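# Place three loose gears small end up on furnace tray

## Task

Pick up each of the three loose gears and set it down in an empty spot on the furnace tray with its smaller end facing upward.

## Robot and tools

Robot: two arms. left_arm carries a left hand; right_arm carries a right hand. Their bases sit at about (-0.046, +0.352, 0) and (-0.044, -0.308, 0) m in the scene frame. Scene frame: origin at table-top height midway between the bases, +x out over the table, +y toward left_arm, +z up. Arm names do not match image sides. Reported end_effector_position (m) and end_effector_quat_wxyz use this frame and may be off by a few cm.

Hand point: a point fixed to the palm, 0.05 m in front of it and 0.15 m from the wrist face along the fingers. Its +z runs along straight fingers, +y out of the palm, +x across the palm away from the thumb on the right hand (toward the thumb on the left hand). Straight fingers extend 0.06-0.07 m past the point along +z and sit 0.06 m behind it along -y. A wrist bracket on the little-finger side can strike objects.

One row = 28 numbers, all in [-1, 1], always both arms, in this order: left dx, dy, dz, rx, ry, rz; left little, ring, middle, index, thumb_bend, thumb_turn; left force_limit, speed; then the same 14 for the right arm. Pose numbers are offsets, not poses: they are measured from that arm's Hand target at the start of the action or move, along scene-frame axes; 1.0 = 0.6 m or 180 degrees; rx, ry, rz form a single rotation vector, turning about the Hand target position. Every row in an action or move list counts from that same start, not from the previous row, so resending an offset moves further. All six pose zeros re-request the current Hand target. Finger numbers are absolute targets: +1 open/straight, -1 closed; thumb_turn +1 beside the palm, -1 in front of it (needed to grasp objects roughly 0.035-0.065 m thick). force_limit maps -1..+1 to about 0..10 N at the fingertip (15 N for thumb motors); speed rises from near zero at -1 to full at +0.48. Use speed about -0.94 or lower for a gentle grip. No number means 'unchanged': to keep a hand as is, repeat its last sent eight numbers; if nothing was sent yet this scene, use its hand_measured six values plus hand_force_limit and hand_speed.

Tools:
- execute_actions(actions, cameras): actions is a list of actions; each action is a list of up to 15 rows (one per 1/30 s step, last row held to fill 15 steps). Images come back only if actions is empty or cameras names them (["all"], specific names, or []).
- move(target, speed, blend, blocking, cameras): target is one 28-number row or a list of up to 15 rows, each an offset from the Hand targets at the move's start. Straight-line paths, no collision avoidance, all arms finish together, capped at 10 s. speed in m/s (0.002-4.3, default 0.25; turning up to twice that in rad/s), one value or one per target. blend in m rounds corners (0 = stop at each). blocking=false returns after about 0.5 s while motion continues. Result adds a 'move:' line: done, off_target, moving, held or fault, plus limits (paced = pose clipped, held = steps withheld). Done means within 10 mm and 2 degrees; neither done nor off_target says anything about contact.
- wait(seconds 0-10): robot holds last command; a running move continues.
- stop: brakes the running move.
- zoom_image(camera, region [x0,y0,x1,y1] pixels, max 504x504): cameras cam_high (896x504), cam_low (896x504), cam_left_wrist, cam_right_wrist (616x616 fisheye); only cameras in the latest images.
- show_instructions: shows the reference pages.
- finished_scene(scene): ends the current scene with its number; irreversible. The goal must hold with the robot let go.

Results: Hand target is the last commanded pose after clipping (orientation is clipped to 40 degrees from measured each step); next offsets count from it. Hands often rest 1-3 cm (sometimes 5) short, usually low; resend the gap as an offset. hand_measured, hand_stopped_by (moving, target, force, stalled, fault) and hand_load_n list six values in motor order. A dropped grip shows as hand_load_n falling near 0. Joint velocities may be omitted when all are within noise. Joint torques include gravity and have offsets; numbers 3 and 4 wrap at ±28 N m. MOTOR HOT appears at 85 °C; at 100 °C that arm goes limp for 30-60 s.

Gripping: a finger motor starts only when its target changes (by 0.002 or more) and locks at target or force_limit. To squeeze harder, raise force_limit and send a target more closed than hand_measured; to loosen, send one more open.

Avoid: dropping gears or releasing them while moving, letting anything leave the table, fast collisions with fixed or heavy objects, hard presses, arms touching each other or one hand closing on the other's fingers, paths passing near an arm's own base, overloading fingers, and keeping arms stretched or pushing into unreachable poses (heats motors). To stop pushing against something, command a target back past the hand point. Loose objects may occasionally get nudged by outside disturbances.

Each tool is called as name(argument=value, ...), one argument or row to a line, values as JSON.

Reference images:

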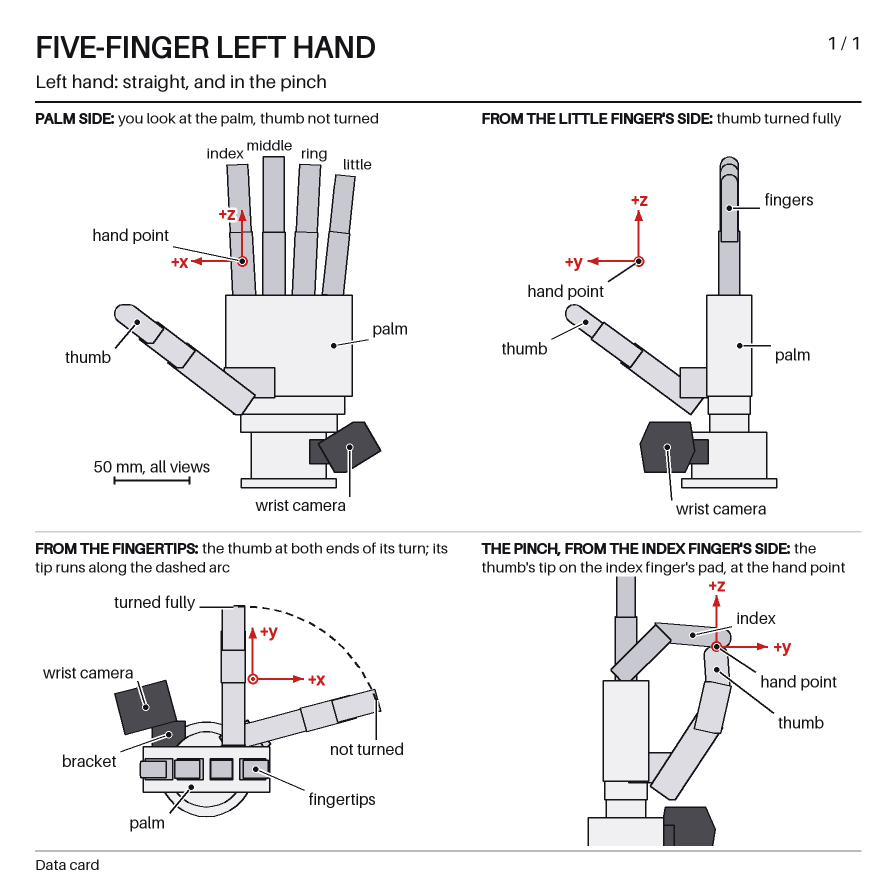

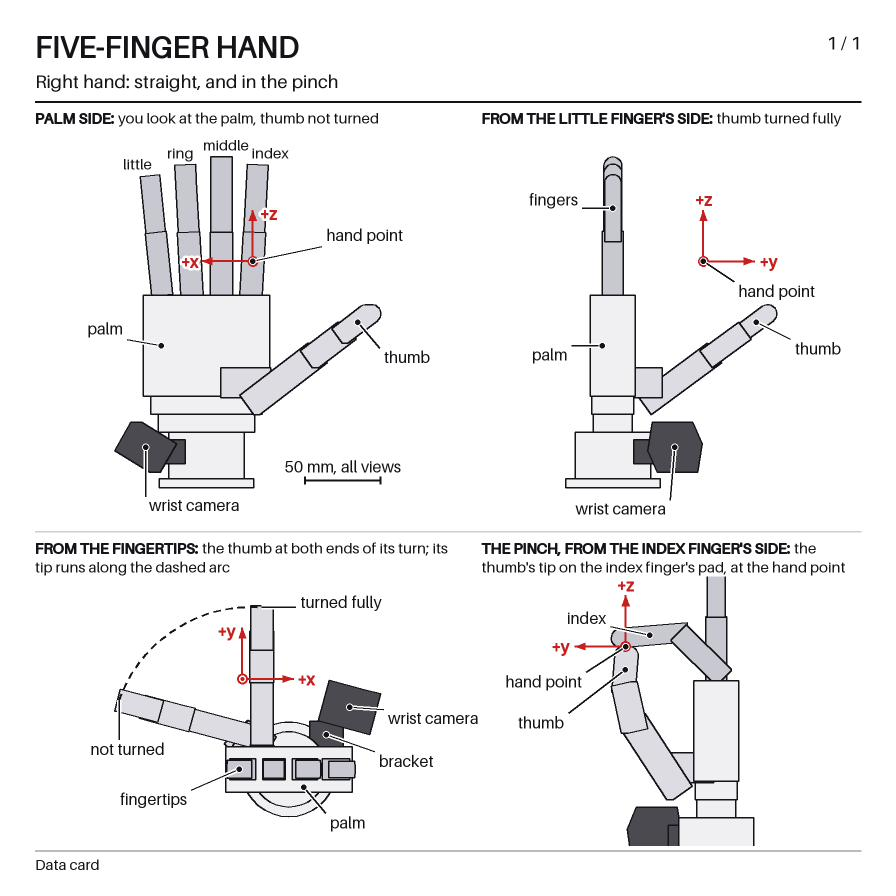

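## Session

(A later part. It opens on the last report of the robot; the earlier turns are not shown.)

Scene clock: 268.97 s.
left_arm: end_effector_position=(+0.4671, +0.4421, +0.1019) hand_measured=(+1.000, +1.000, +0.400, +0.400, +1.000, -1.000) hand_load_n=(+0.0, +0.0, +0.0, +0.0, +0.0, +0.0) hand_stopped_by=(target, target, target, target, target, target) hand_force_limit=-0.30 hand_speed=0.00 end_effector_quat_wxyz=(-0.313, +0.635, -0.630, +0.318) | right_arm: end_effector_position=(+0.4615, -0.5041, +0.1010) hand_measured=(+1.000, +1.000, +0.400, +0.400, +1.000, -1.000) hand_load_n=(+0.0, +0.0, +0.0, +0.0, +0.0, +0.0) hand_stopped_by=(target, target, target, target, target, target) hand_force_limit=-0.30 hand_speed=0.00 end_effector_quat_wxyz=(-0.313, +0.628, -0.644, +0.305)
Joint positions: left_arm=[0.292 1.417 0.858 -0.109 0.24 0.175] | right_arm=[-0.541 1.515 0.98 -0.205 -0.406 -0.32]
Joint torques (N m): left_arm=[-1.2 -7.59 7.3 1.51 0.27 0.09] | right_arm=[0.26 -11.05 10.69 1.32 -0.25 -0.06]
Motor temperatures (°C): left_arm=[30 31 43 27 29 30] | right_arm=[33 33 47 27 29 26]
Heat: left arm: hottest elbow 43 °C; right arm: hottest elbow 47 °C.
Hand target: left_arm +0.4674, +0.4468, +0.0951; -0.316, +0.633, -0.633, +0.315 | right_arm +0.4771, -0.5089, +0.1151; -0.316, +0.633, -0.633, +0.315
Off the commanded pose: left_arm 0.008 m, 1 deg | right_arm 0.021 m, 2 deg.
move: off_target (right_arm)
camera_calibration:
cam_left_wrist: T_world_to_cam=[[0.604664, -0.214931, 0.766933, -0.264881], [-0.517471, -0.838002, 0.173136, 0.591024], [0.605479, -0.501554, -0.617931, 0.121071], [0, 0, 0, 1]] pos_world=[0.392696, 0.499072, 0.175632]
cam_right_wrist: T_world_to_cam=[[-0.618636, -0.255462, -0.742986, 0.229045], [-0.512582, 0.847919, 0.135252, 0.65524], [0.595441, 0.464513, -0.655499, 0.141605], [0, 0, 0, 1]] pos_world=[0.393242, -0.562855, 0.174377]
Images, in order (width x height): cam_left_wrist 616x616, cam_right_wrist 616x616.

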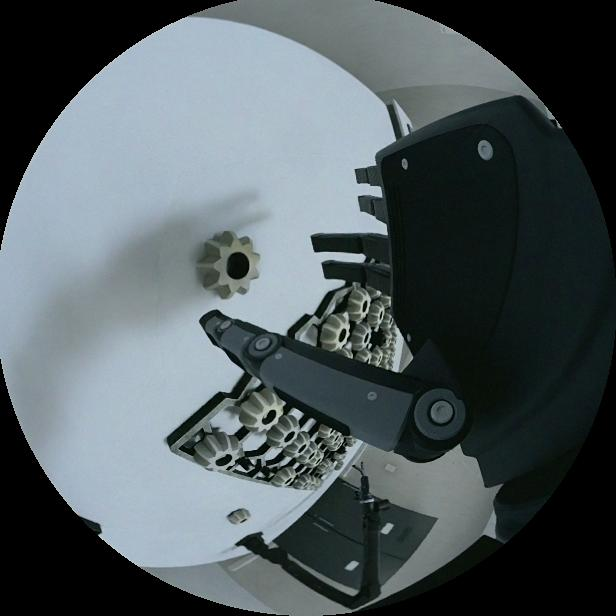

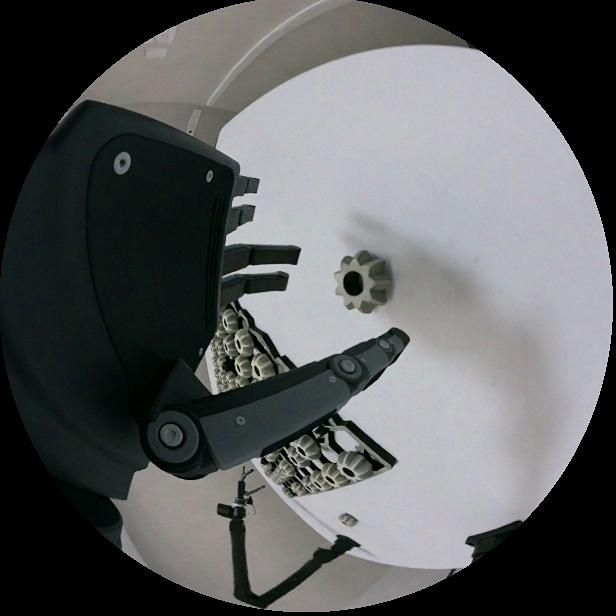

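move(
  target=[0.001,0.018,-0.067, 0,0,0, 1,1,0.4,0.4,1,-1,-0.3,0, 0.003,0.002,-0.1085,0,0,0,1,1,0.4,0.4,1,-1,-0.3,0],
  speed=0.1,
  cameras=["cam_left_wrist","cam_right_wrist"],
)

zoom_image(
  camera="cam_right_wrist",
  region=[220, 220, 440, 440],
)

zoom_image(
  camera="cam_left_wrist",
  region=[170, 220, 390, 440],
)

Scene clock: 283.20 s.
left_arm: end_effector_position=(+0.4679, +0.4535, +0.0602) hand_measured=(+1.000, +1.000, +0.400, +0.400, +1.000, -1.000) hand_load_n=(+0.0, +0.0, +0.0, +0.0, +0.0, +0.0) hand_stopped_by=(target, target, target, target, target, target) hand_force_limit=-0.30 hand_speed=0.00 end_effector_quat_wxyz=(-0.312, +0.636, -0.630, +0.317) | right_arm: end_effector_position=(+0.4787, -0.5131, +0.0583) hand_measured=(+1.000, +1.000, +0.400, +0.400, +1.000, -1.000) hand_load_n=(+0.0, +0.0, +0.0, +0.5, +0.0, +0.0) hand_stopped_by=(target, target, target, target, target, target) hand_force_limit=-0.30 hand_speed=0.00 end_effector_quat_wxyz=(-0.316, +0.627, -0.637, +0.318)
Joint positions: left_arm=[0.317 1.502 0.818 0.009 0.259 0.19] | right_arm=[-0.54 1.621 0.96 -0.048 -0.406 -0.321]
Joint torques (N m): left_arm=[-1.32 -8.23 6.79 1.5 0.27 0.1] | right_arm=[0.38 -11.87 6.05 2.35 -0.14 -0.03]
Heat: left arm: hottest elbow 43 °C; right arm: hottest elbow 48 °C.
Hand target: left_arm +0.4680, +0.4578, +0.0550; -0.316, +0.633, -0.633, +0.315 | right_arm +0.4789, -0.5079, +0.0500; -0.316, +0.633, -0.633, +0.315
Off the commanded pose: left_arm 0.007 m, 1 deg | right_arm 0.010 m, 1 deg.
move: done
camera_calibration:
cam_left_wrist: T_world_to_cam=[[0.607169, -0.213431, 0.765371, -0.232639], [-0.515861, -0.838524, 0.175402, 0.607488], [0.604345, -0.501324, -0.619226, 0.100992], [0, 0, 0, 1]] pos_world=[0.393597, 0.51037, 0.134037]
cam_right_wrist: T_world_to_cam=[[-0.598474, -0.268235, -0.754903, 0.190067], [-0.517262, 0.84893, 0.108432, 0.681853], [0.611775, 0.455376, -0.646811, 0.09464], [0, 0, 0, 1]] pos_world=[0.408548, -0.57096, 0.130762]
Images, in order (width x height): cam_left_wrist 616x616, cam_right_wrist 616x616.

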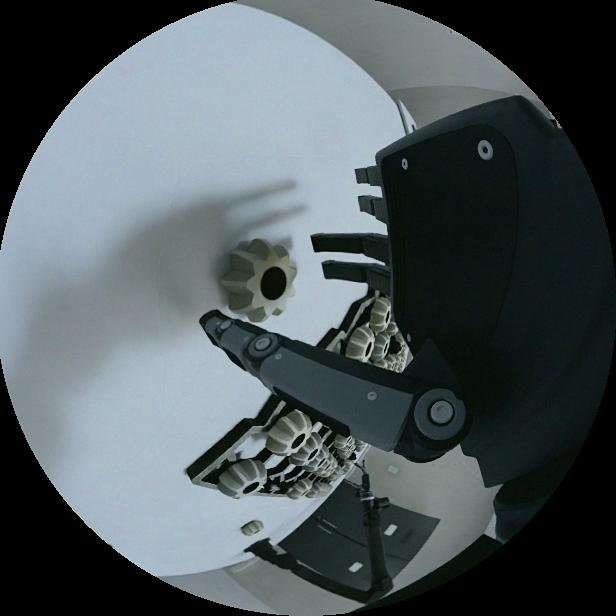

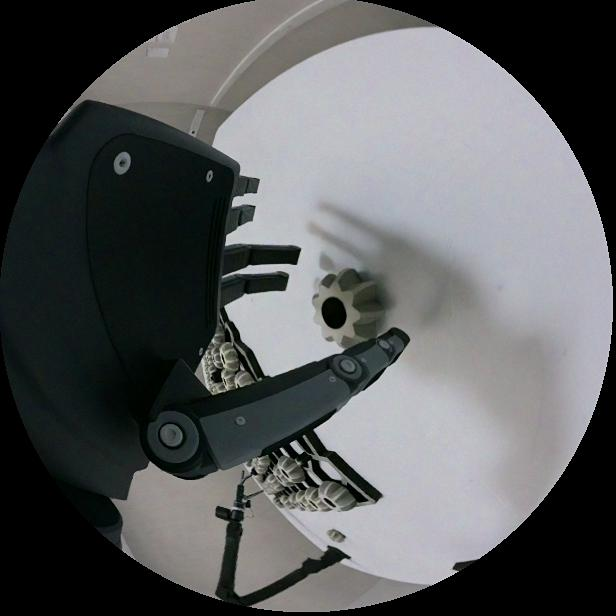

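Scaled by 2.291 from the camera's 616x616 image, which has a finer 880x880 frame.

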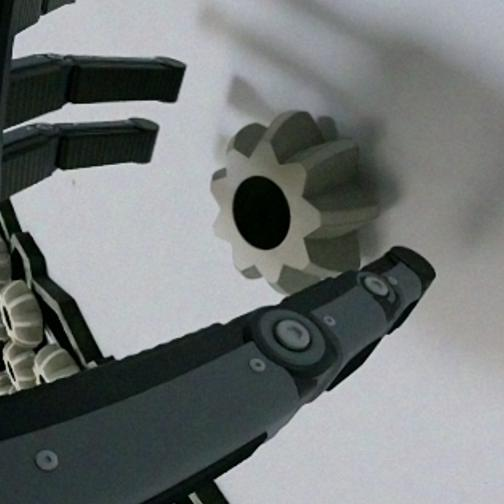

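Scaled by 2.291 from the camera's 616x616 image, which has a finer 880x880 frame.

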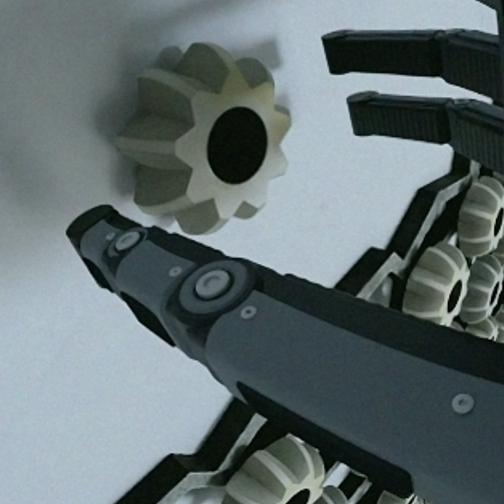

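move(
  target=[-0.001,0,-0.0305, 0,0,0, 1,1,0.4,0.4,1,-1,-0.3,0, 0.001,0.0132,-0.04,0,0,0,1,1,0.4,0.4,1,-1,-0.3,0],
  speed=0.06,
  cameras=["cam_left_wrist","cam_right_wrist"],
)

zoom_image(
  camera="cam_right_wrist",
  region=[220, 220, 440, 440],
)

zoom_image(
  camera="cam_left_wrist",
  region=[170, 220, 390, 440],
)

Scene clock: 289.27 s.
left_arm: end_effector_position=(+0.4676, +0.4534, +0.0420) hand_measured=(+1.000, +1.000, +0.400, +0.400, +1.000, -1.000) hand_load_n=(+0.0, +0.0, +0.0, +0.0, +0.0, +0.0) hand_stopped_by=(target, target, target, target, target, target) hand_force_limit=-0.30 hand_speed=0.00 end_effector_quat_wxyz=(-0.313, +0.636, -0.630, +0.317) | right_arm: end_effector_position=(+0.4800, -0.5053, +0.0353) hand_measured=(+1.000, +1.000, +0.400, +0.400, +1.000, -1.000) hand_load_n=(+0.0, +0.0, +0.0, +0.0, +0.0, +0.0) hand_stopped_by=(target, target, target, target, target, target) hand_force_limit=-0.30 hand_speed=0.00 end_effector_quat_wxyz=(-0.316, +0.631, -0.633, +0.320)
Joint positions: left_arm=[0.317 1.539 0.798 0.066 0.259 0.191] | right_arm=[-0.524 1.657 0.927 0.027 -0.398 -0.321]
Joint torques (N m): left_arm=[-1.26 -8.35 6.5 1.5 0.28 0.09] | right_arm=[0.32 -11.87 5.7 2.35 -0.02 0.07]
Heat: left arm: hottest elbow 43 °C; right arm: hottest elbow 46 °C.
Hand target: left_arm +0.4674, +0.4578, +0.0367; -0.316, +0.633, -0.633, +0.315 | right_arm +0.4794, -0.4999, +0.0259; -0.316, +0.633, -0.633, +0.315
Off the commanded pose: left_arm 0.007 m, 1 deg | right_arm 0.011 m, 1 deg.
move: off_target (right_arm)
camera_calibration:
cam_left_wrist: T_world_to_cam=[[0.606698, -0.214242, 0.765518, -0.218043], [-0.51652, -0.838251, 0.174761, 0.61062], [0.604255, -0.501433, -0.619226, 0.0900059], [0, 0, 0, 1]] pos_world=[0.393297, 0.510271, 0.115937]
cam_right_wrist: T_world_to_cam=[[-0.593562, -0.280013, -0.754504, 0.167242], [-0.525778, 0.844707, 0.100136, 0.680685], [0.609296, 0.456139, -0.648611, 0.0769888], [0, 0, 0, 1]] pos_world=[0.410249, -0.563267, 0.10796]
Images, in order (width x height): cam_left_wrist 616x616, cam_right_wrist 616x616.

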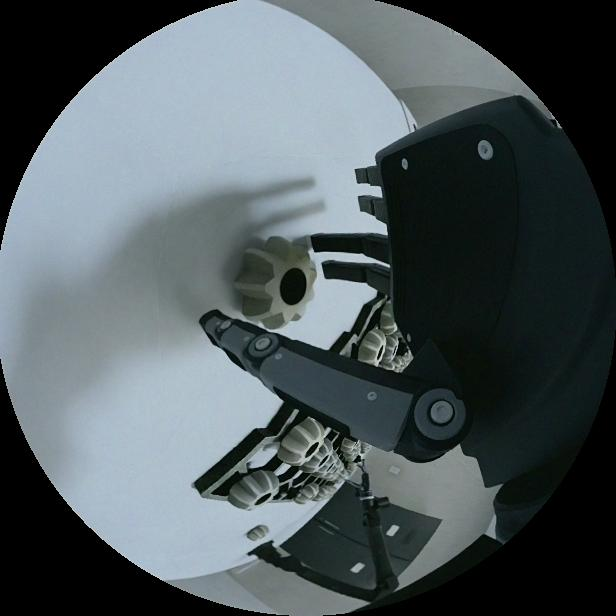

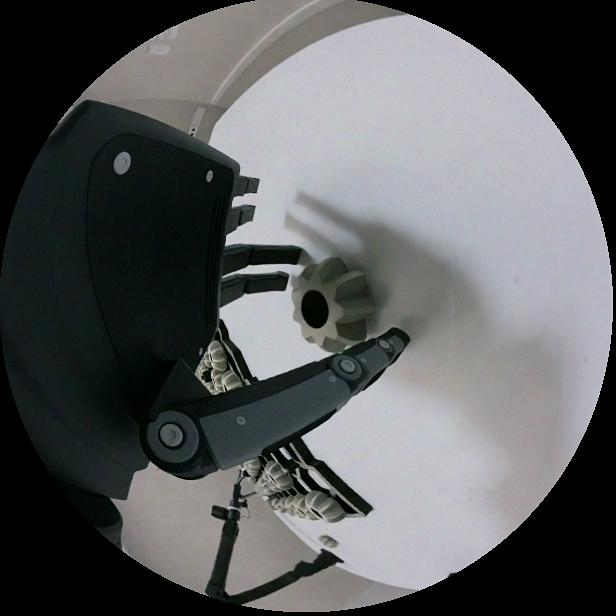

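Scaled by 2.291 from the camera's 616x616 image, which has a finer 880x880 frame.

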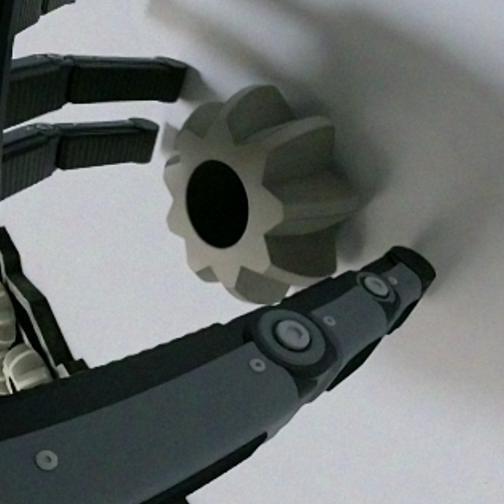

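Scaled by 2.291 from the camera's 616x616 image, which has a finer 880x880 frame.

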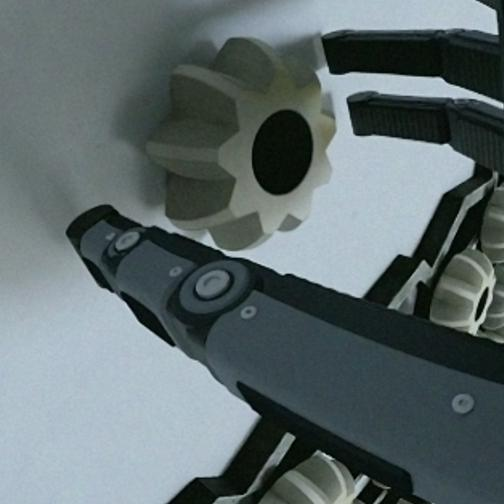

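move(
  target=[0,0,0, 0,0,0, 1,1,-0.1,-0.1,0.4,-1,-0.2,-0.9, 0,0,0,0,0,0,1,1,-0.1,-0.1,0.4,-1,-0.2,-0.9],
  speed=0.06,
  cameras=["cam_left_wrist","cam_right_wrist"],
)

zoom_image(
  camera="cam_right_wrist",
  region=[220, 220, 440, 440],
)

zoom_image(
  camera="cam_left_wrist",
  region=[170, 220, 390, 440],
)

Scene clock: 296.80 s.
left_arm: end_effector_position=(+0.4683, +0.4535, +0.0426) hand_measured=(+1.000, +1.000, +0.040, +0.020, +0.818, -1.000) hand_load_n=(+0.0, +0.0, +3.5, +4.0, +7.0, +0.0) hand_stopped_by=(target, target, force, force, force, target) hand_force_limit=-0.20 hand_speed=-0.90 end_effector_quat_wxyz=(-0.314, +0.635, -0.630, +0.318) | right_arm: end_effector_position=(+0.4804, -0.5058, +0.0355) hand_measured=(+1.000, +1.000, +0.048, +0.076, +0.828, -1.000) hand_load_n=(+0.0, +0.0, +4.0, +4.0, +8.0, +0.5) hand_stopped_by=(target, target, force, force, force, target) hand_force_limit=-0.20 hand_speed=-0.90 end_effector_quat_wxyz=(-0.316, +0.630, -0.632, +0.321)
Joint positions: left_arm=[0.317 1.539 0.798 0.07 0.26 0.192] | right_arm=[-0.524 1.657 0.927 0.03 -0.397 -0.321]
Joint torques (N m): left_arm=[-1.26 -8.41 6.5 1.37 0.24 0.08] | right_arm=[0.32 -11.81 5.71 2.26 -0.05 0.07]
Heat: left arm: hottest elbow 43 °C; right arm: hottest elbow 44 °C.
Hand target: left_arm +0.4674, +0.4578, +0.0367; -0.316, +0.633, -0.633, +0.315 | right_arm +0.4794, -0.4999, +0.0259; -0.316, +0.633, -0.633, +0.315
Off the commanded pose: left_arm 0.007 m, 1 deg | right_arm 0.011 m, 1 deg.
move: off_target (right_arm)
camera_calibration:
cam_left_wrist: T_world_to_cam=[[0.60364, -0.216218, 0.767378, -0.216689], [-0.518533, -0.837603, 0.171886, 0.611743], [0.605593, -0.501668, -0.617727, 0.0893575], [0, 0, 0, 1]] pos_world=[0.393896, 0.510373, 0.116331]
cam_right_wrist: T_world_to_cam=[[-0.592594, -0.280752, -0.754991, 0.16677], [-0.525128, 0.845384, 0.0978085, 0.681296], [0.610797, 0.454427, -0.6484, 0.0755484], [0, 0, 0, 1]] pos_world=[0.410449, -0.563467, 0.108259]
Images, in order (width x height): cam_left_wrist 616x616, cam_right_wrist 616x616.

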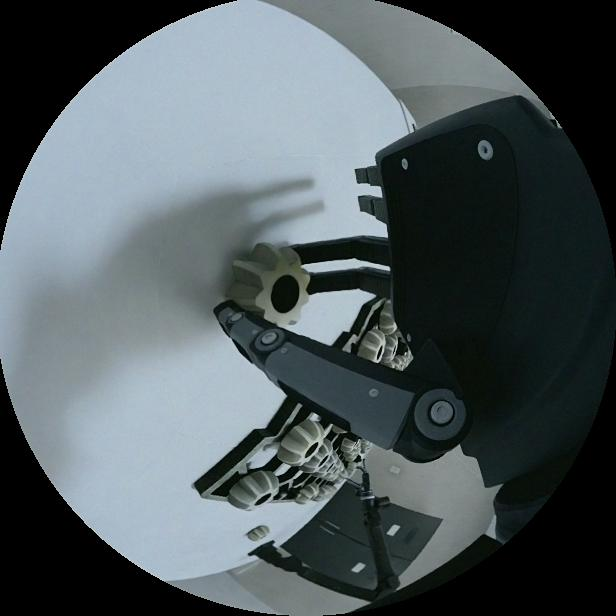

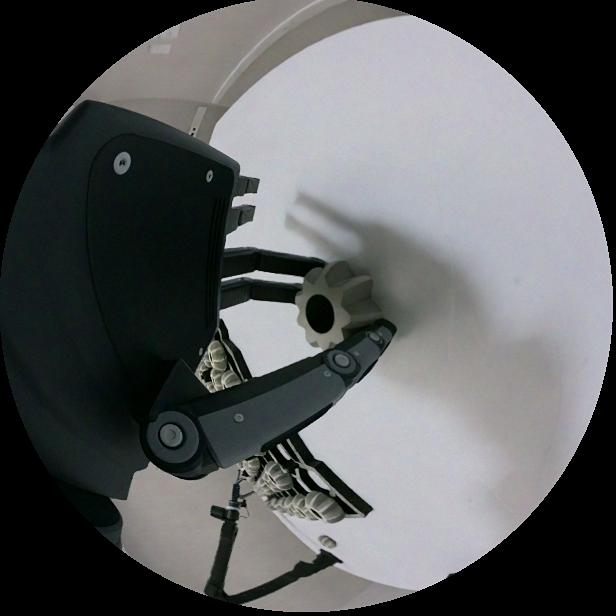

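Scaled by 2.291 from the camera's 616x616 image, which has a finer 880x880 frame.

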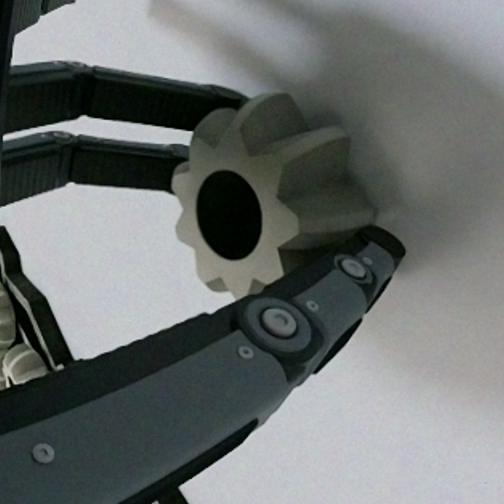

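Scaled by 2.291 from the camera's 616x616 image, which has a finer 880x880 frame.

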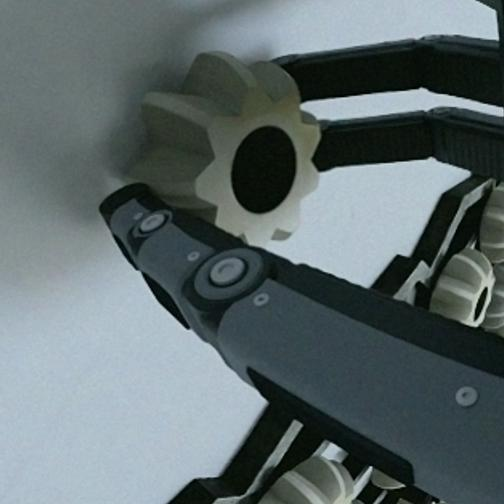

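move(
  target=[0,0,0.15, 0,0,0, 1,1,-0.1,-0.1,0.4,-1,-0.2,-0.9, 0,0,0.15,0,0,0,1,1,-0.1,-0.1,0.4,-1,-0.2,-0.9],
  speed=0.1,
  cameras=["all"],
)

Scene clock: 301.17 s.
left_arm: end_effector_position=(+0.4479, +0.4467, +0.0956) hand_measured=(+1.000, +1.000, +0.040, +0.020, +0.816, -1.000) hand_load_n=(+0.0, +0.0, +0.0, +0.0, +0.0, +0.0) hand_stopped_by=(target, target, force, force, force, target) hand_force_limit=-0.20 hand_speed=-0.90 end_effector_quat_wxyz=(-0.289, +0.647, -0.637, +0.305) | right_arm: end_effector_position=(+0.4628, -0.4962, +0.0961) hand_measured=(+1.000, +1.000, +0.048, +0.076, +0.826, -1.000) hand_load_n=(+0.0, -0.5, +0.0, +0.0, +0.0, +0.0) hand_stopped_by=(target, target, force, force, force, target) hand_force_limit=-0.20 hand_speed=-0.90 end_effector_quat_wxyz=(-0.310, +0.633, -0.642, +0.302)
Joint positions: left_arm=[0.317 1.403 0.854 -0.185 0.26 0.193] | right_arm=[-0.524 1.518 0.973 -0.2 -0.395 -0.321]
Joint torques (N m): left_arm=[-1.2 -9.35 11.62 0.61 0.22 0.07] | right_arm=[0.32 -11.93 10.65 1.31 -0.12 0.07]
Heat: left arm: hottest elbow 43 °C; right arm: hottest elbow 43 °C.
Hand target: left_arm +0.4674, +0.4577, +0.1267; -0.316, +0.633, -0.633, +0.315 | right_arm +0.4795, -0.5000, +0.1160; -0.316, +0.633, -0.633, +0.315
Off the commanded pose: left_arm 0.038 m, 4 deg | right_arm 0.026 m, 2 deg.
move: off_target (left_arm, right_arm)
camera_calibration:
cam_left_wrist: T_world_to_cam=[[0.647951, -0.202775, 0.734195, -0.269208], [-0.507807, -0.833439, 0.217971, 0.575322], [0.567708, -0.514064, -0.642998, 0.155975], [0, 0, 0, 1]] pos_world=[0.378038, 0.505088, 0.172539]
cam_right_wrist: T_world_to_cam=[[-0.622573, -0.264323, -0.736571, 0.22498], [-0.519505, 0.84351, 0.136403, 0.650899], [0.585251, 0.467573, -0.662463, 0.140917], [0, 0, 0, 1]] pos_world=[0.39574, -0.555461, 0.170281]

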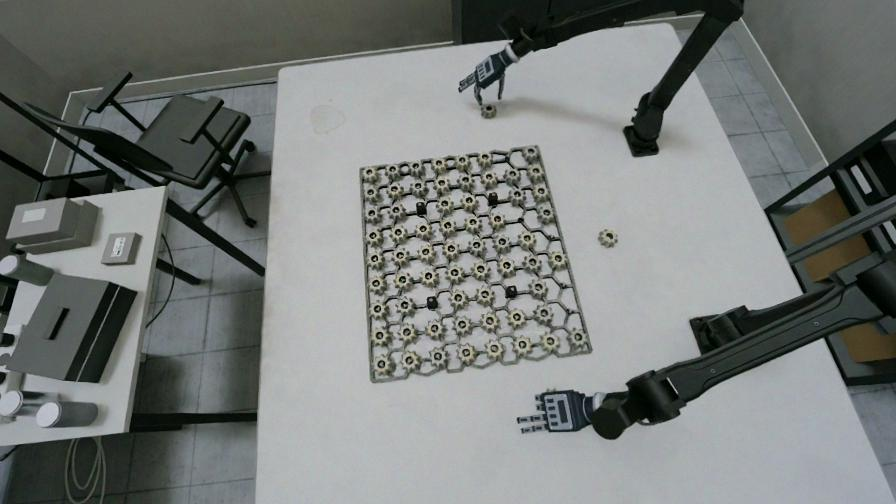

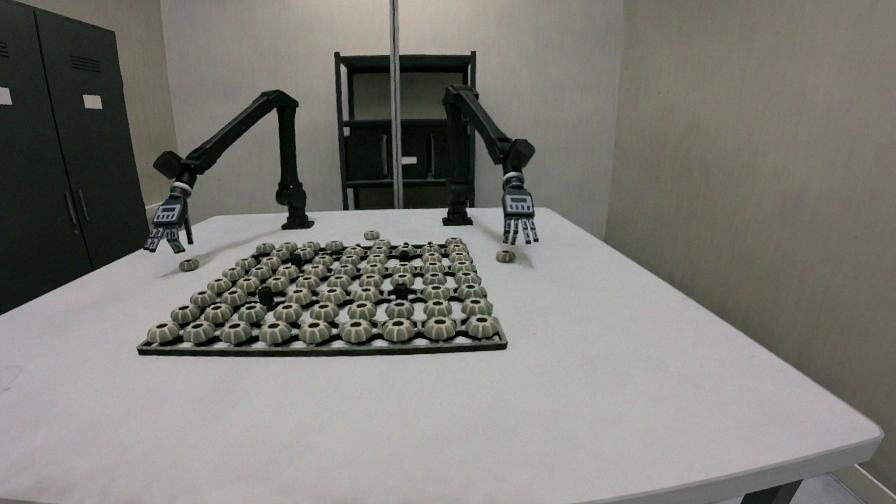

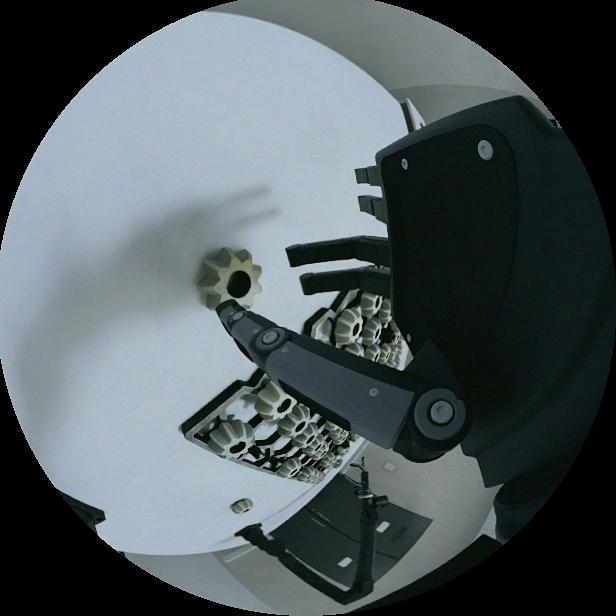

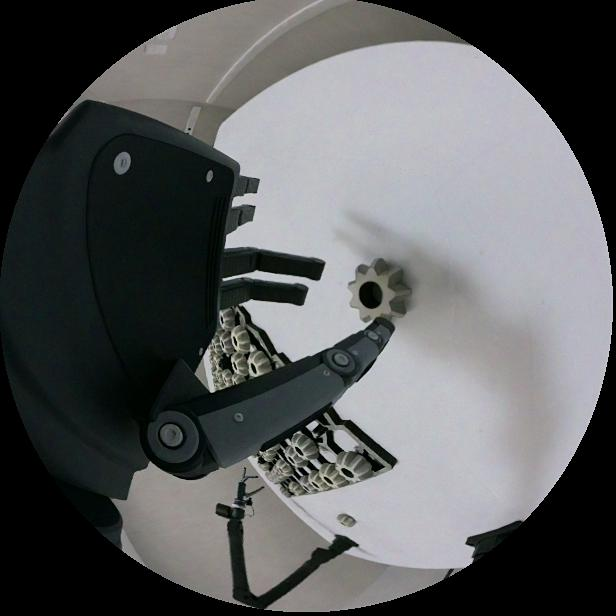

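zoom_image(
  camera="cam_left_wrist",
  region=[180, 230, 280, 330],
)

zoom_image(
  camera="cam_right_wrist",
  region=[330, 240, 430, 340],
)

zoom_image(
  camera="cam_left_wrist",
  region=[170, 360, 290, 480],
)

zoom_image(
  camera="cam_low",
  region=[130, 310, 230, 360],
)

Scaled by 5.040 from the camera's 616x616 image, which has a finer 880x880 frame.

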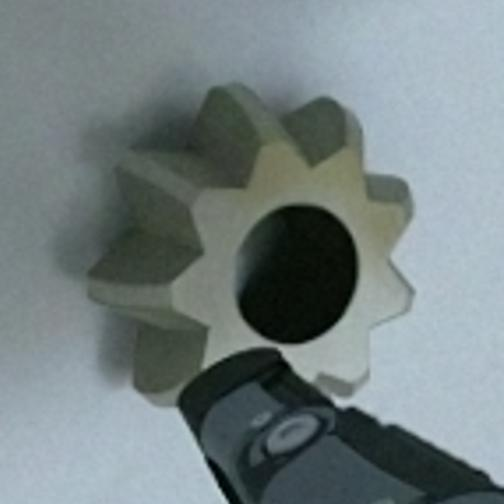

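Scaled by 5.040 from the camera's 616x616 image, which has a finer 880x880 frame.

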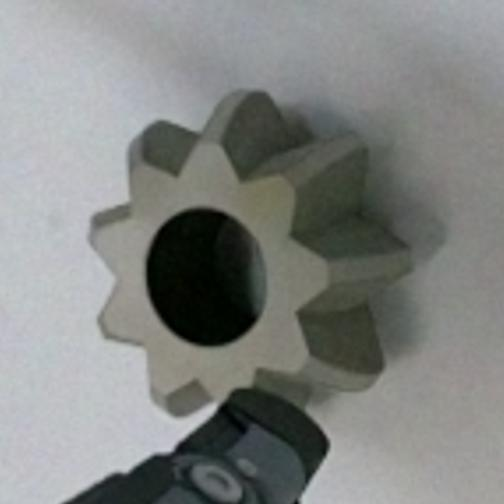

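Scaled by 4.200 from the camera's 616x616 image, which has a finer 880x880 frame.

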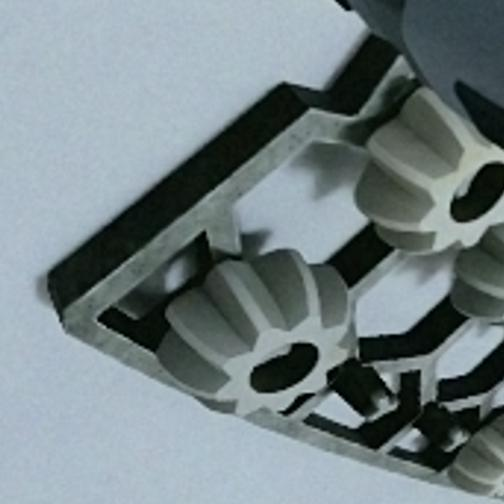

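Scaled by 5.040.

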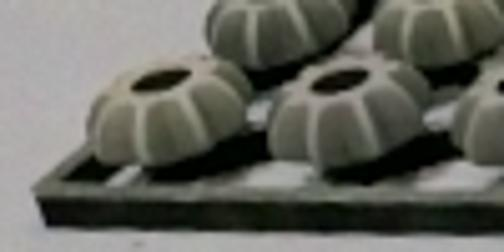

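move(
  target=[-0.0507,-0.0145,-0.121, 0,0,0, 1,1,0.4,0.4,1,-1,-0.3,0.3, -0.034,0.0117,-0.11,0,0,0,1,1,0.4,0.4,1,-1,-0.3,0.3],
  speed=0.08,
  cameras=["cam_left_wrist","cam_right_wrist"],
)

zoom_image(
  camera="cam_right_wrist",
  region=[220, 220, 440, 440],
)

zoom_image(
  camera="cam_left_wrist",
  region=[170, 220, 390, 440],
)

Scene clock: 338.10 s.
left_arm: end_effector_position=(+0.4363, +0.4441, +0.0579) hand_measured=(+1.000, +1.000, +0.400, +0.400, +1.000, -1.000) hand_load_n=(+0.0, +0.0, +0.0, +0.0, +0.0, +0.0) hand_stopped_by=(target, target, target, target, target, target) hand_force_limit=-0.30 hand_speed=0.30 end_effector_quat_wxyz=(-0.312, +0.635, -0.632, +0.316) | right_arm: end_effector_position=(+0.4609, -0.4947, +0.0592) hand_measured=(+1.000, +1.000, +0.400, +0.400, +1.000, -1.000) hand_load_n=(+0.0, +0.0, +0.0, +0.0, +0.0, +0.0) hand_stopped_by=(target, target, target, target, target, target) hand_force_limit=-0.30 hand_speed=0.30 end_effector_quat_wxyz=(-0.316, +0.631, -0.633, +0.319)
Joint positions: left_arm=[0.32 1.426 0.729 0.02 0.262 0.196] | right_arm=[-0.524 1.563 0.889 -0.03 -0.398 -0.321]
Joint torques (N m): left_arm=[-1.14 -7.12 6.83 1.48 0.28 0.07] | right_arm=[-0.26 -10.81 5.96 2.36 -0.25 0.02]
Motor temperatures (°C): left_arm=[30 32 49 27 29 30] | right_arm=[33 33 47 27 28 26]
Heat: left arm: hottest elbow 49 °C; right arm: hottest elbow 47 °C.
Hand target: left_arm +0.4371, +0.4490, +0.0541; -0.316, +0.633, -0.633, +0.315 | right_arm +0.4590, -0.4929, +0.0499; -0.316, +0.633, -0.633, +0.315
Off the commanded pose: left_arm 0.006 m, 1 deg | right_arm 0.010 m, 0 deg.
move: done
camera_calibration:
cam_left_wrist: T_world_to_cam=[[0.607715, -0.21692, 0.763956, -0.212418], [-0.518577, -0.836957, 0.174872, 0.584221], [0.601465, -0.502442, -0.621121, 0.115805], [0, 0, 0, 1]] pos_world=[0.362401, 0.501076, 0.132042]
cam_right_wrist: T_world_to_cam=[[-0.594772, -0.279476, -0.75375, 0.177712], [-0.525355, 0.844831, 0.101303, 0.659086], [0.60848, 0.456239, -0.649306, 0.0997639], [0, 0, 0, 1]] pos_world=[0.391248, -0.552667, 0.13196]
Images, in order (width x height): cam_left_wrist 616x616, cam_right_wrist 616x616.

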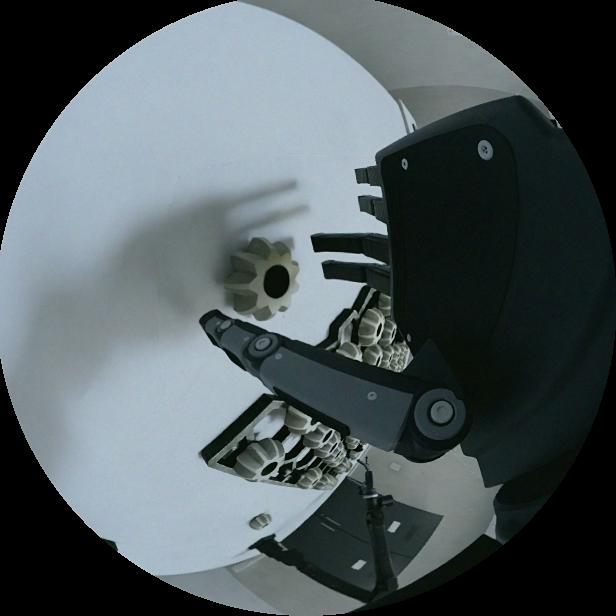

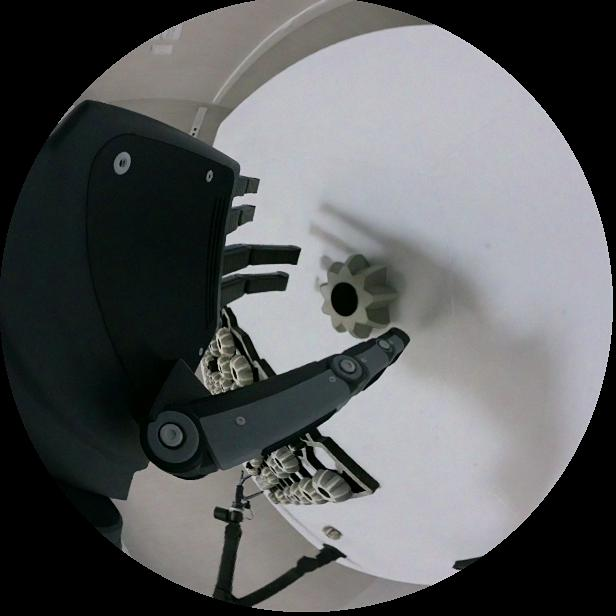

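Scaled by 2.291 from the camera's 616x616 image, which has a finer 880x880 frame.

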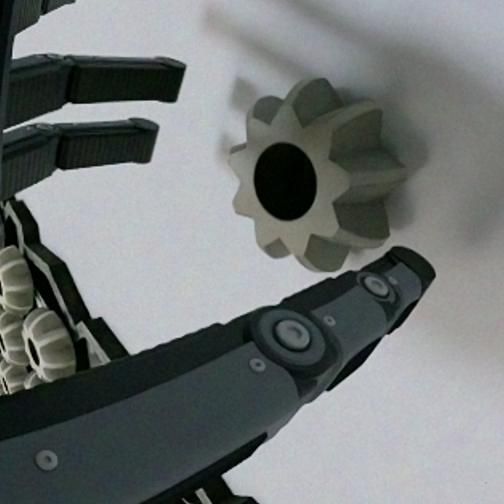

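Scaled by 2.291 from the camera's 616x616 image, which has a finer 880x880 frame.

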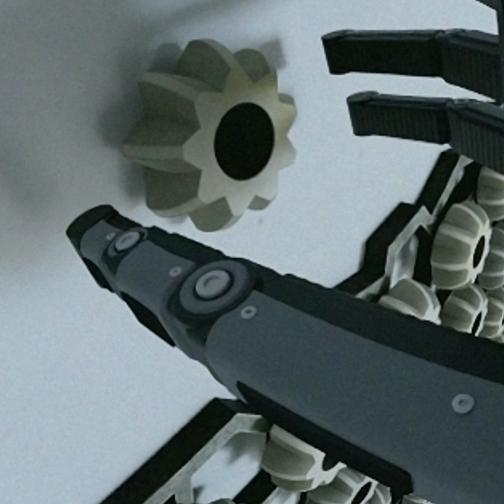

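move(
  target=[0.001,0.003,-0.035, 0,0,0, 1,1,0.4,0.4,1,-1,-0.3,0, -0.003,-0.003,-0.046,0,0,0,1,1,0.4,0.4,1,-1,-0.3,0],
  speed=0.05,
  cameras=["cam_left_wrist","cam_right_wrist"],
)

zoom_image(
  camera="cam_right_wrist",
  region=[220, 220, 440, 440],
)

zoom_image(
  camera="cam_left_wrist",
  region=[170, 220, 390, 440],
)

Scene clock: 345.30 s.
left_arm: end_effector_position=(+0.4382, +0.4463, +0.0385) hand_measured=(+1.000, +1.000, +0.400, +0.400, +1.000, -1.000) hand_load_n=(+0.0, +0.0, +0.0, +0.0, +0.0, +0.0) hand_stopped_by=(target, target, target, target, target, target) hand_force_limit=-0.30 hand_speed=0.00 end_effector_quat_wxyz=(-0.313, +0.636, -0.631, +0.317) | right_arm: end_effector_position=(+0.4617, -0.4941, +0.0341) hand_measured=(+1.000, +1.000, +0.400, +0.400, +1.000, -1.000) hand_load_n=(+0.0, +0.0, +0.0, +0.0, +0.0, +0.0) hand_stopped_by=(target, target, target, target, target, target) hand_force_limit=-0.30 hand_speed=0.00 end_effector_quat_wxyz=(-0.319, +0.631, -0.631, +0.320)
Joint positions: left_arm=[0.324 1.475 0.711 0.089 0.265 0.196] | right_arm=[-0.524 1.614 0.863 0.05 -0.403 -0.321]
Joint torques (N m): left_arm=[-1.14 -7.3 6.34 1.5 0.28 0.09] | right_arm=[-0.73 -10.87 5.45 2.36 -0.21 -0.02]
Heat: left arm: hottest elbow 49 °C; right arm: hottest elbow 45 °C.
Hand target: left_arm +0.4376, +0.4508, +0.0330; -0.316, +0.633, -0.633, +0.315 | right_arm +0.4572, -0.4947, +0.0223; -0.316, +0.633, -0.633, +0.315
Off the commanded pose: left_arm 0.007 m, 1 deg | right_arm 0.013 m, 1 deg.
move: off_target (right_arm)
camera_calibration:
cam_left_wrist: T_world_to_cam=[[0.60568, -0.215149, 0.766069, -0.198183], [-0.517666, -0.837699, 0.174019, 0.59042], [0.604295, -0.501968, -0.618753, 0.102233], [0, 0, 0, 1]] pos_world=[0.363897, 0.503273, 0.112335]
cam_right_wrist: T_world_to_cam=[[-0.589811, -0.280976, -0.757084, 0.156571], [-0.5293, 0.842562, 0.0996551, 0.662254], [0.609889, 0.459502, -0.645673, 0.0835056], [0, 0, 0, 1]] pos_world=[0.391949, -0.552369, 0.106458]
Images, in order (width x height): cam_left_wrist 616x616, cam_right_wrist 616x616.

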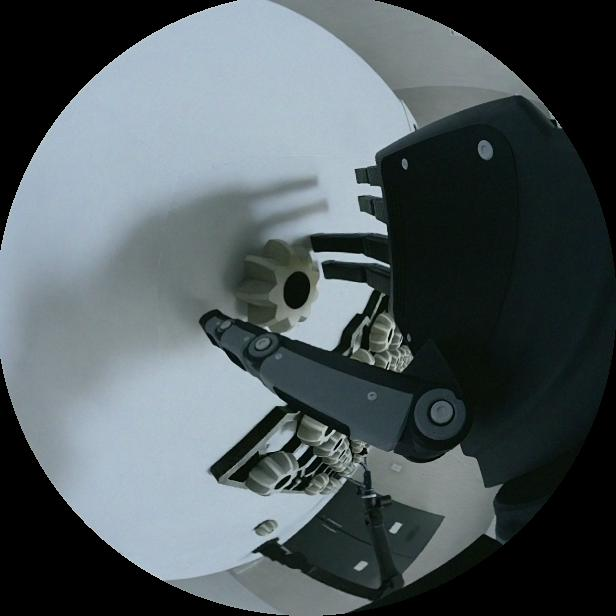

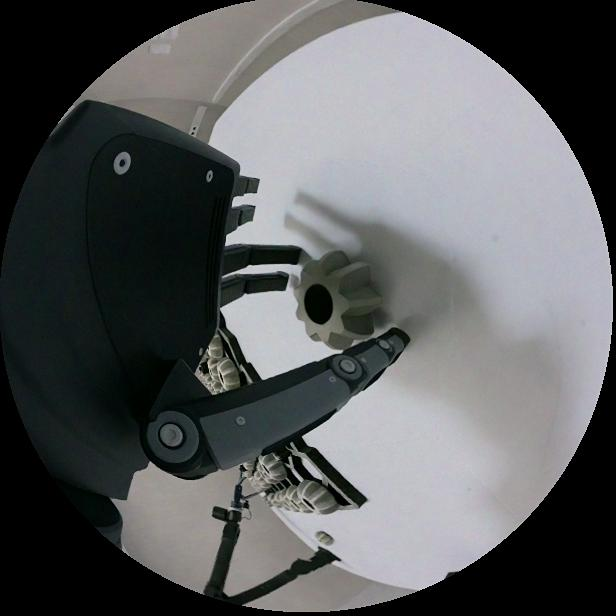

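Scaled by 2.291 from the camera's 616x616 image, which has a finer 880x880 frame.

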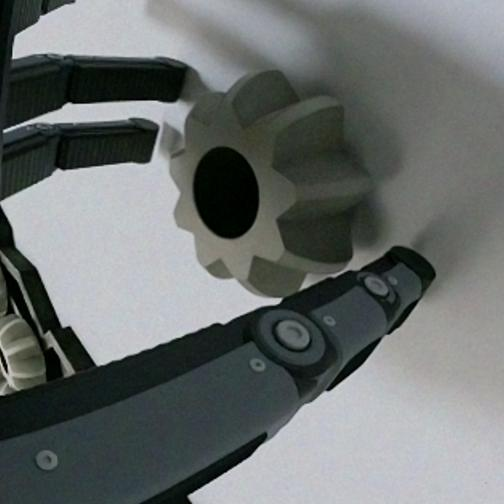

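Scaled by 2.291 from the camera's 616x616 image, which has a finer 880x880 frame.

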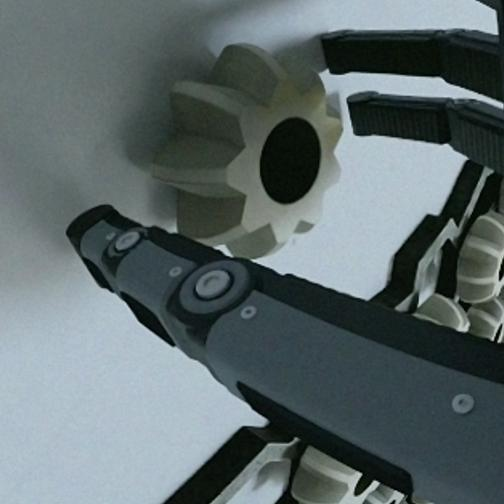

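move(
  target=[0,0,-0.012, 0,0,0, 1,1,0.4,0.4,1,-1,-0.3,0, -0.003,-0.005,-0.011,0,0,0,1,1,0.4,0.4,1,-1,-0.3,0],
  speed=0.05,
  cameras=["cam_left_wrist","cam_right_wrist"],
)

zoom_image(
  camera="cam_right_wrist",
  region=[220, 220, 440, 440],
)

zoom_image(
  camera="cam_left_wrist",
  region=[170, 220, 390, 440],
)

Scene clock: 349.70 s.
left_arm: end_effector_position=(+0.4405, +0.4471, +0.0365) hand_measured=(+1.000, +1.000, +0.400, +0.400, +1.000, -1.000) hand_load_n=(+0.0, +0.0, -0.5, +0.0, +0.0, +0.0) hand_stopped_by=(target, target, target, target, target, target) hand_force_limit=-0.30 hand_speed=0.00 end_effector_quat_wxyz=(-0.317, +0.633, -0.629, +0.320) | right_arm: end_effector_position=(+0.4632, -0.4954, +0.0326) hand_measured=(+1.000, +1.000, +0.400, +0.400, +1.000, -1.000) hand_load_n=(+0.0, +0.0, -0.5, +0.0, +0.0, +0.0) hand_stopped_by=(target, target, target, target, target, target) hand_force_limit=-0.30 hand_speed=0.00 end_effector_quat_wxyz=(-0.322, +0.630, -0.628, +0.323)
Joint positions: left_arm=[0.324 1.484 0.707 0.113 0.267 0.196] | right_arm=[-0.527 1.62 0.861 0.069 -0.41 -0.321]
Joint torques (N m): left_arm=[-1.2 -6.89 6.01 1.5 0.25 0.09] | right_arm=[-1.03 -10.4 5.19 2.26 -0.17 -0.07]
Heat: left arm: hottest elbow 48 °C; right arm: hottest elbow 44 °C.
Hand target: left_arm +0.4376, +0.4508, +0.0259; -0.316, +0.633, -0.633, +0.315 | right_arm +0.4553, -0.4976, +0.0156; -0.316, +0.633, -0.633, +0.315
Off the commanded pose: left_arm 0.012 m, 1 deg | right_arm 0.019 m, 1 deg.
move: off_target (left_arm, right_arm)
camera_calibration:
cam_left_wrist: T_world_to_cam=[[0.597085, -0.217748, 0.772059, -0.193218], [-0.519912, -0.837986, 0.165742, 0.594077], [0.610885, -0.500365, -0.613559, 0.0961634], [0, 0, 0, 1]] pos_world=[0.365491, 0.503872, 0.109714]
cam_right_wrist: T_world_to_cam=[[-0.581187, -0.283291, -0.762868, 0.150963], [-0.532336, 0.841398, 0.093104, 0.665386], [0.6155, 0.460213, -0.639816, 0.0799253], [0, 0, 0, 1]] pos_world=[0.392752, -0.55387, 0.104352]
Images, in order (width x height): cam_left_wrist 616x616, cam_right_wrist 616x616.

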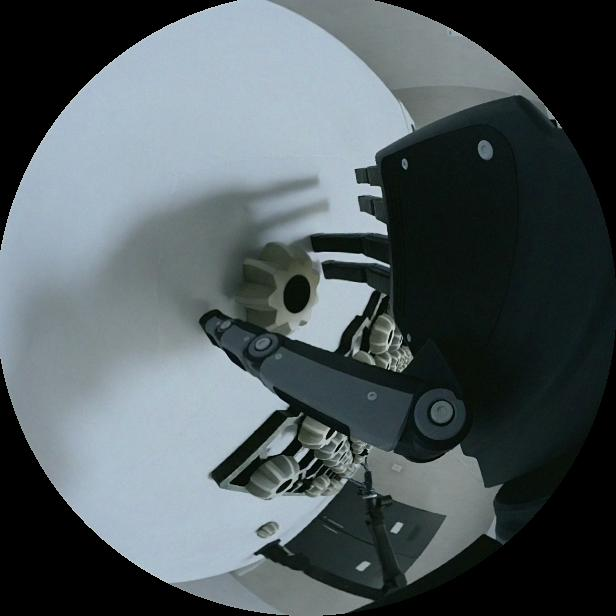

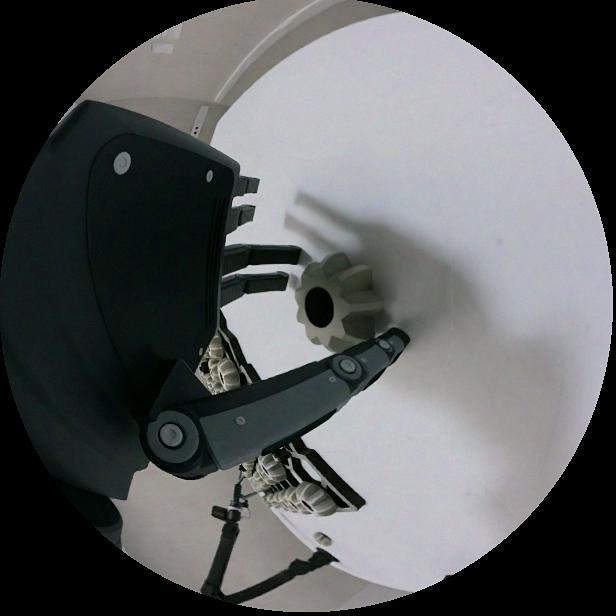

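Scaled by 2.291 from the camera's 616x616 image, which has a finer 880x880 frame.

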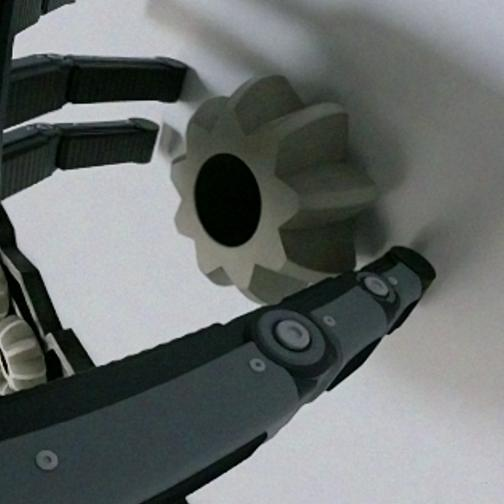

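Scaled by 2.291 from the camera's 616x616 image, which has a finer 880x880 frame.

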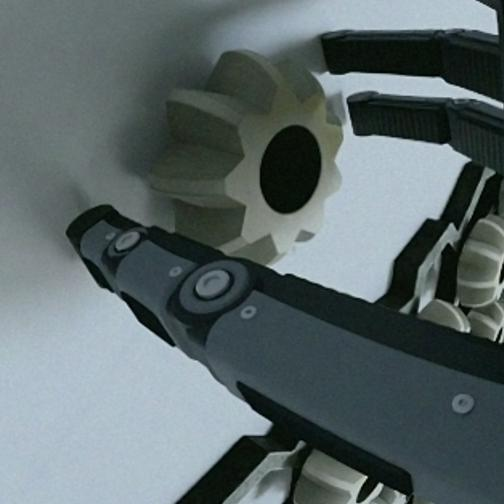

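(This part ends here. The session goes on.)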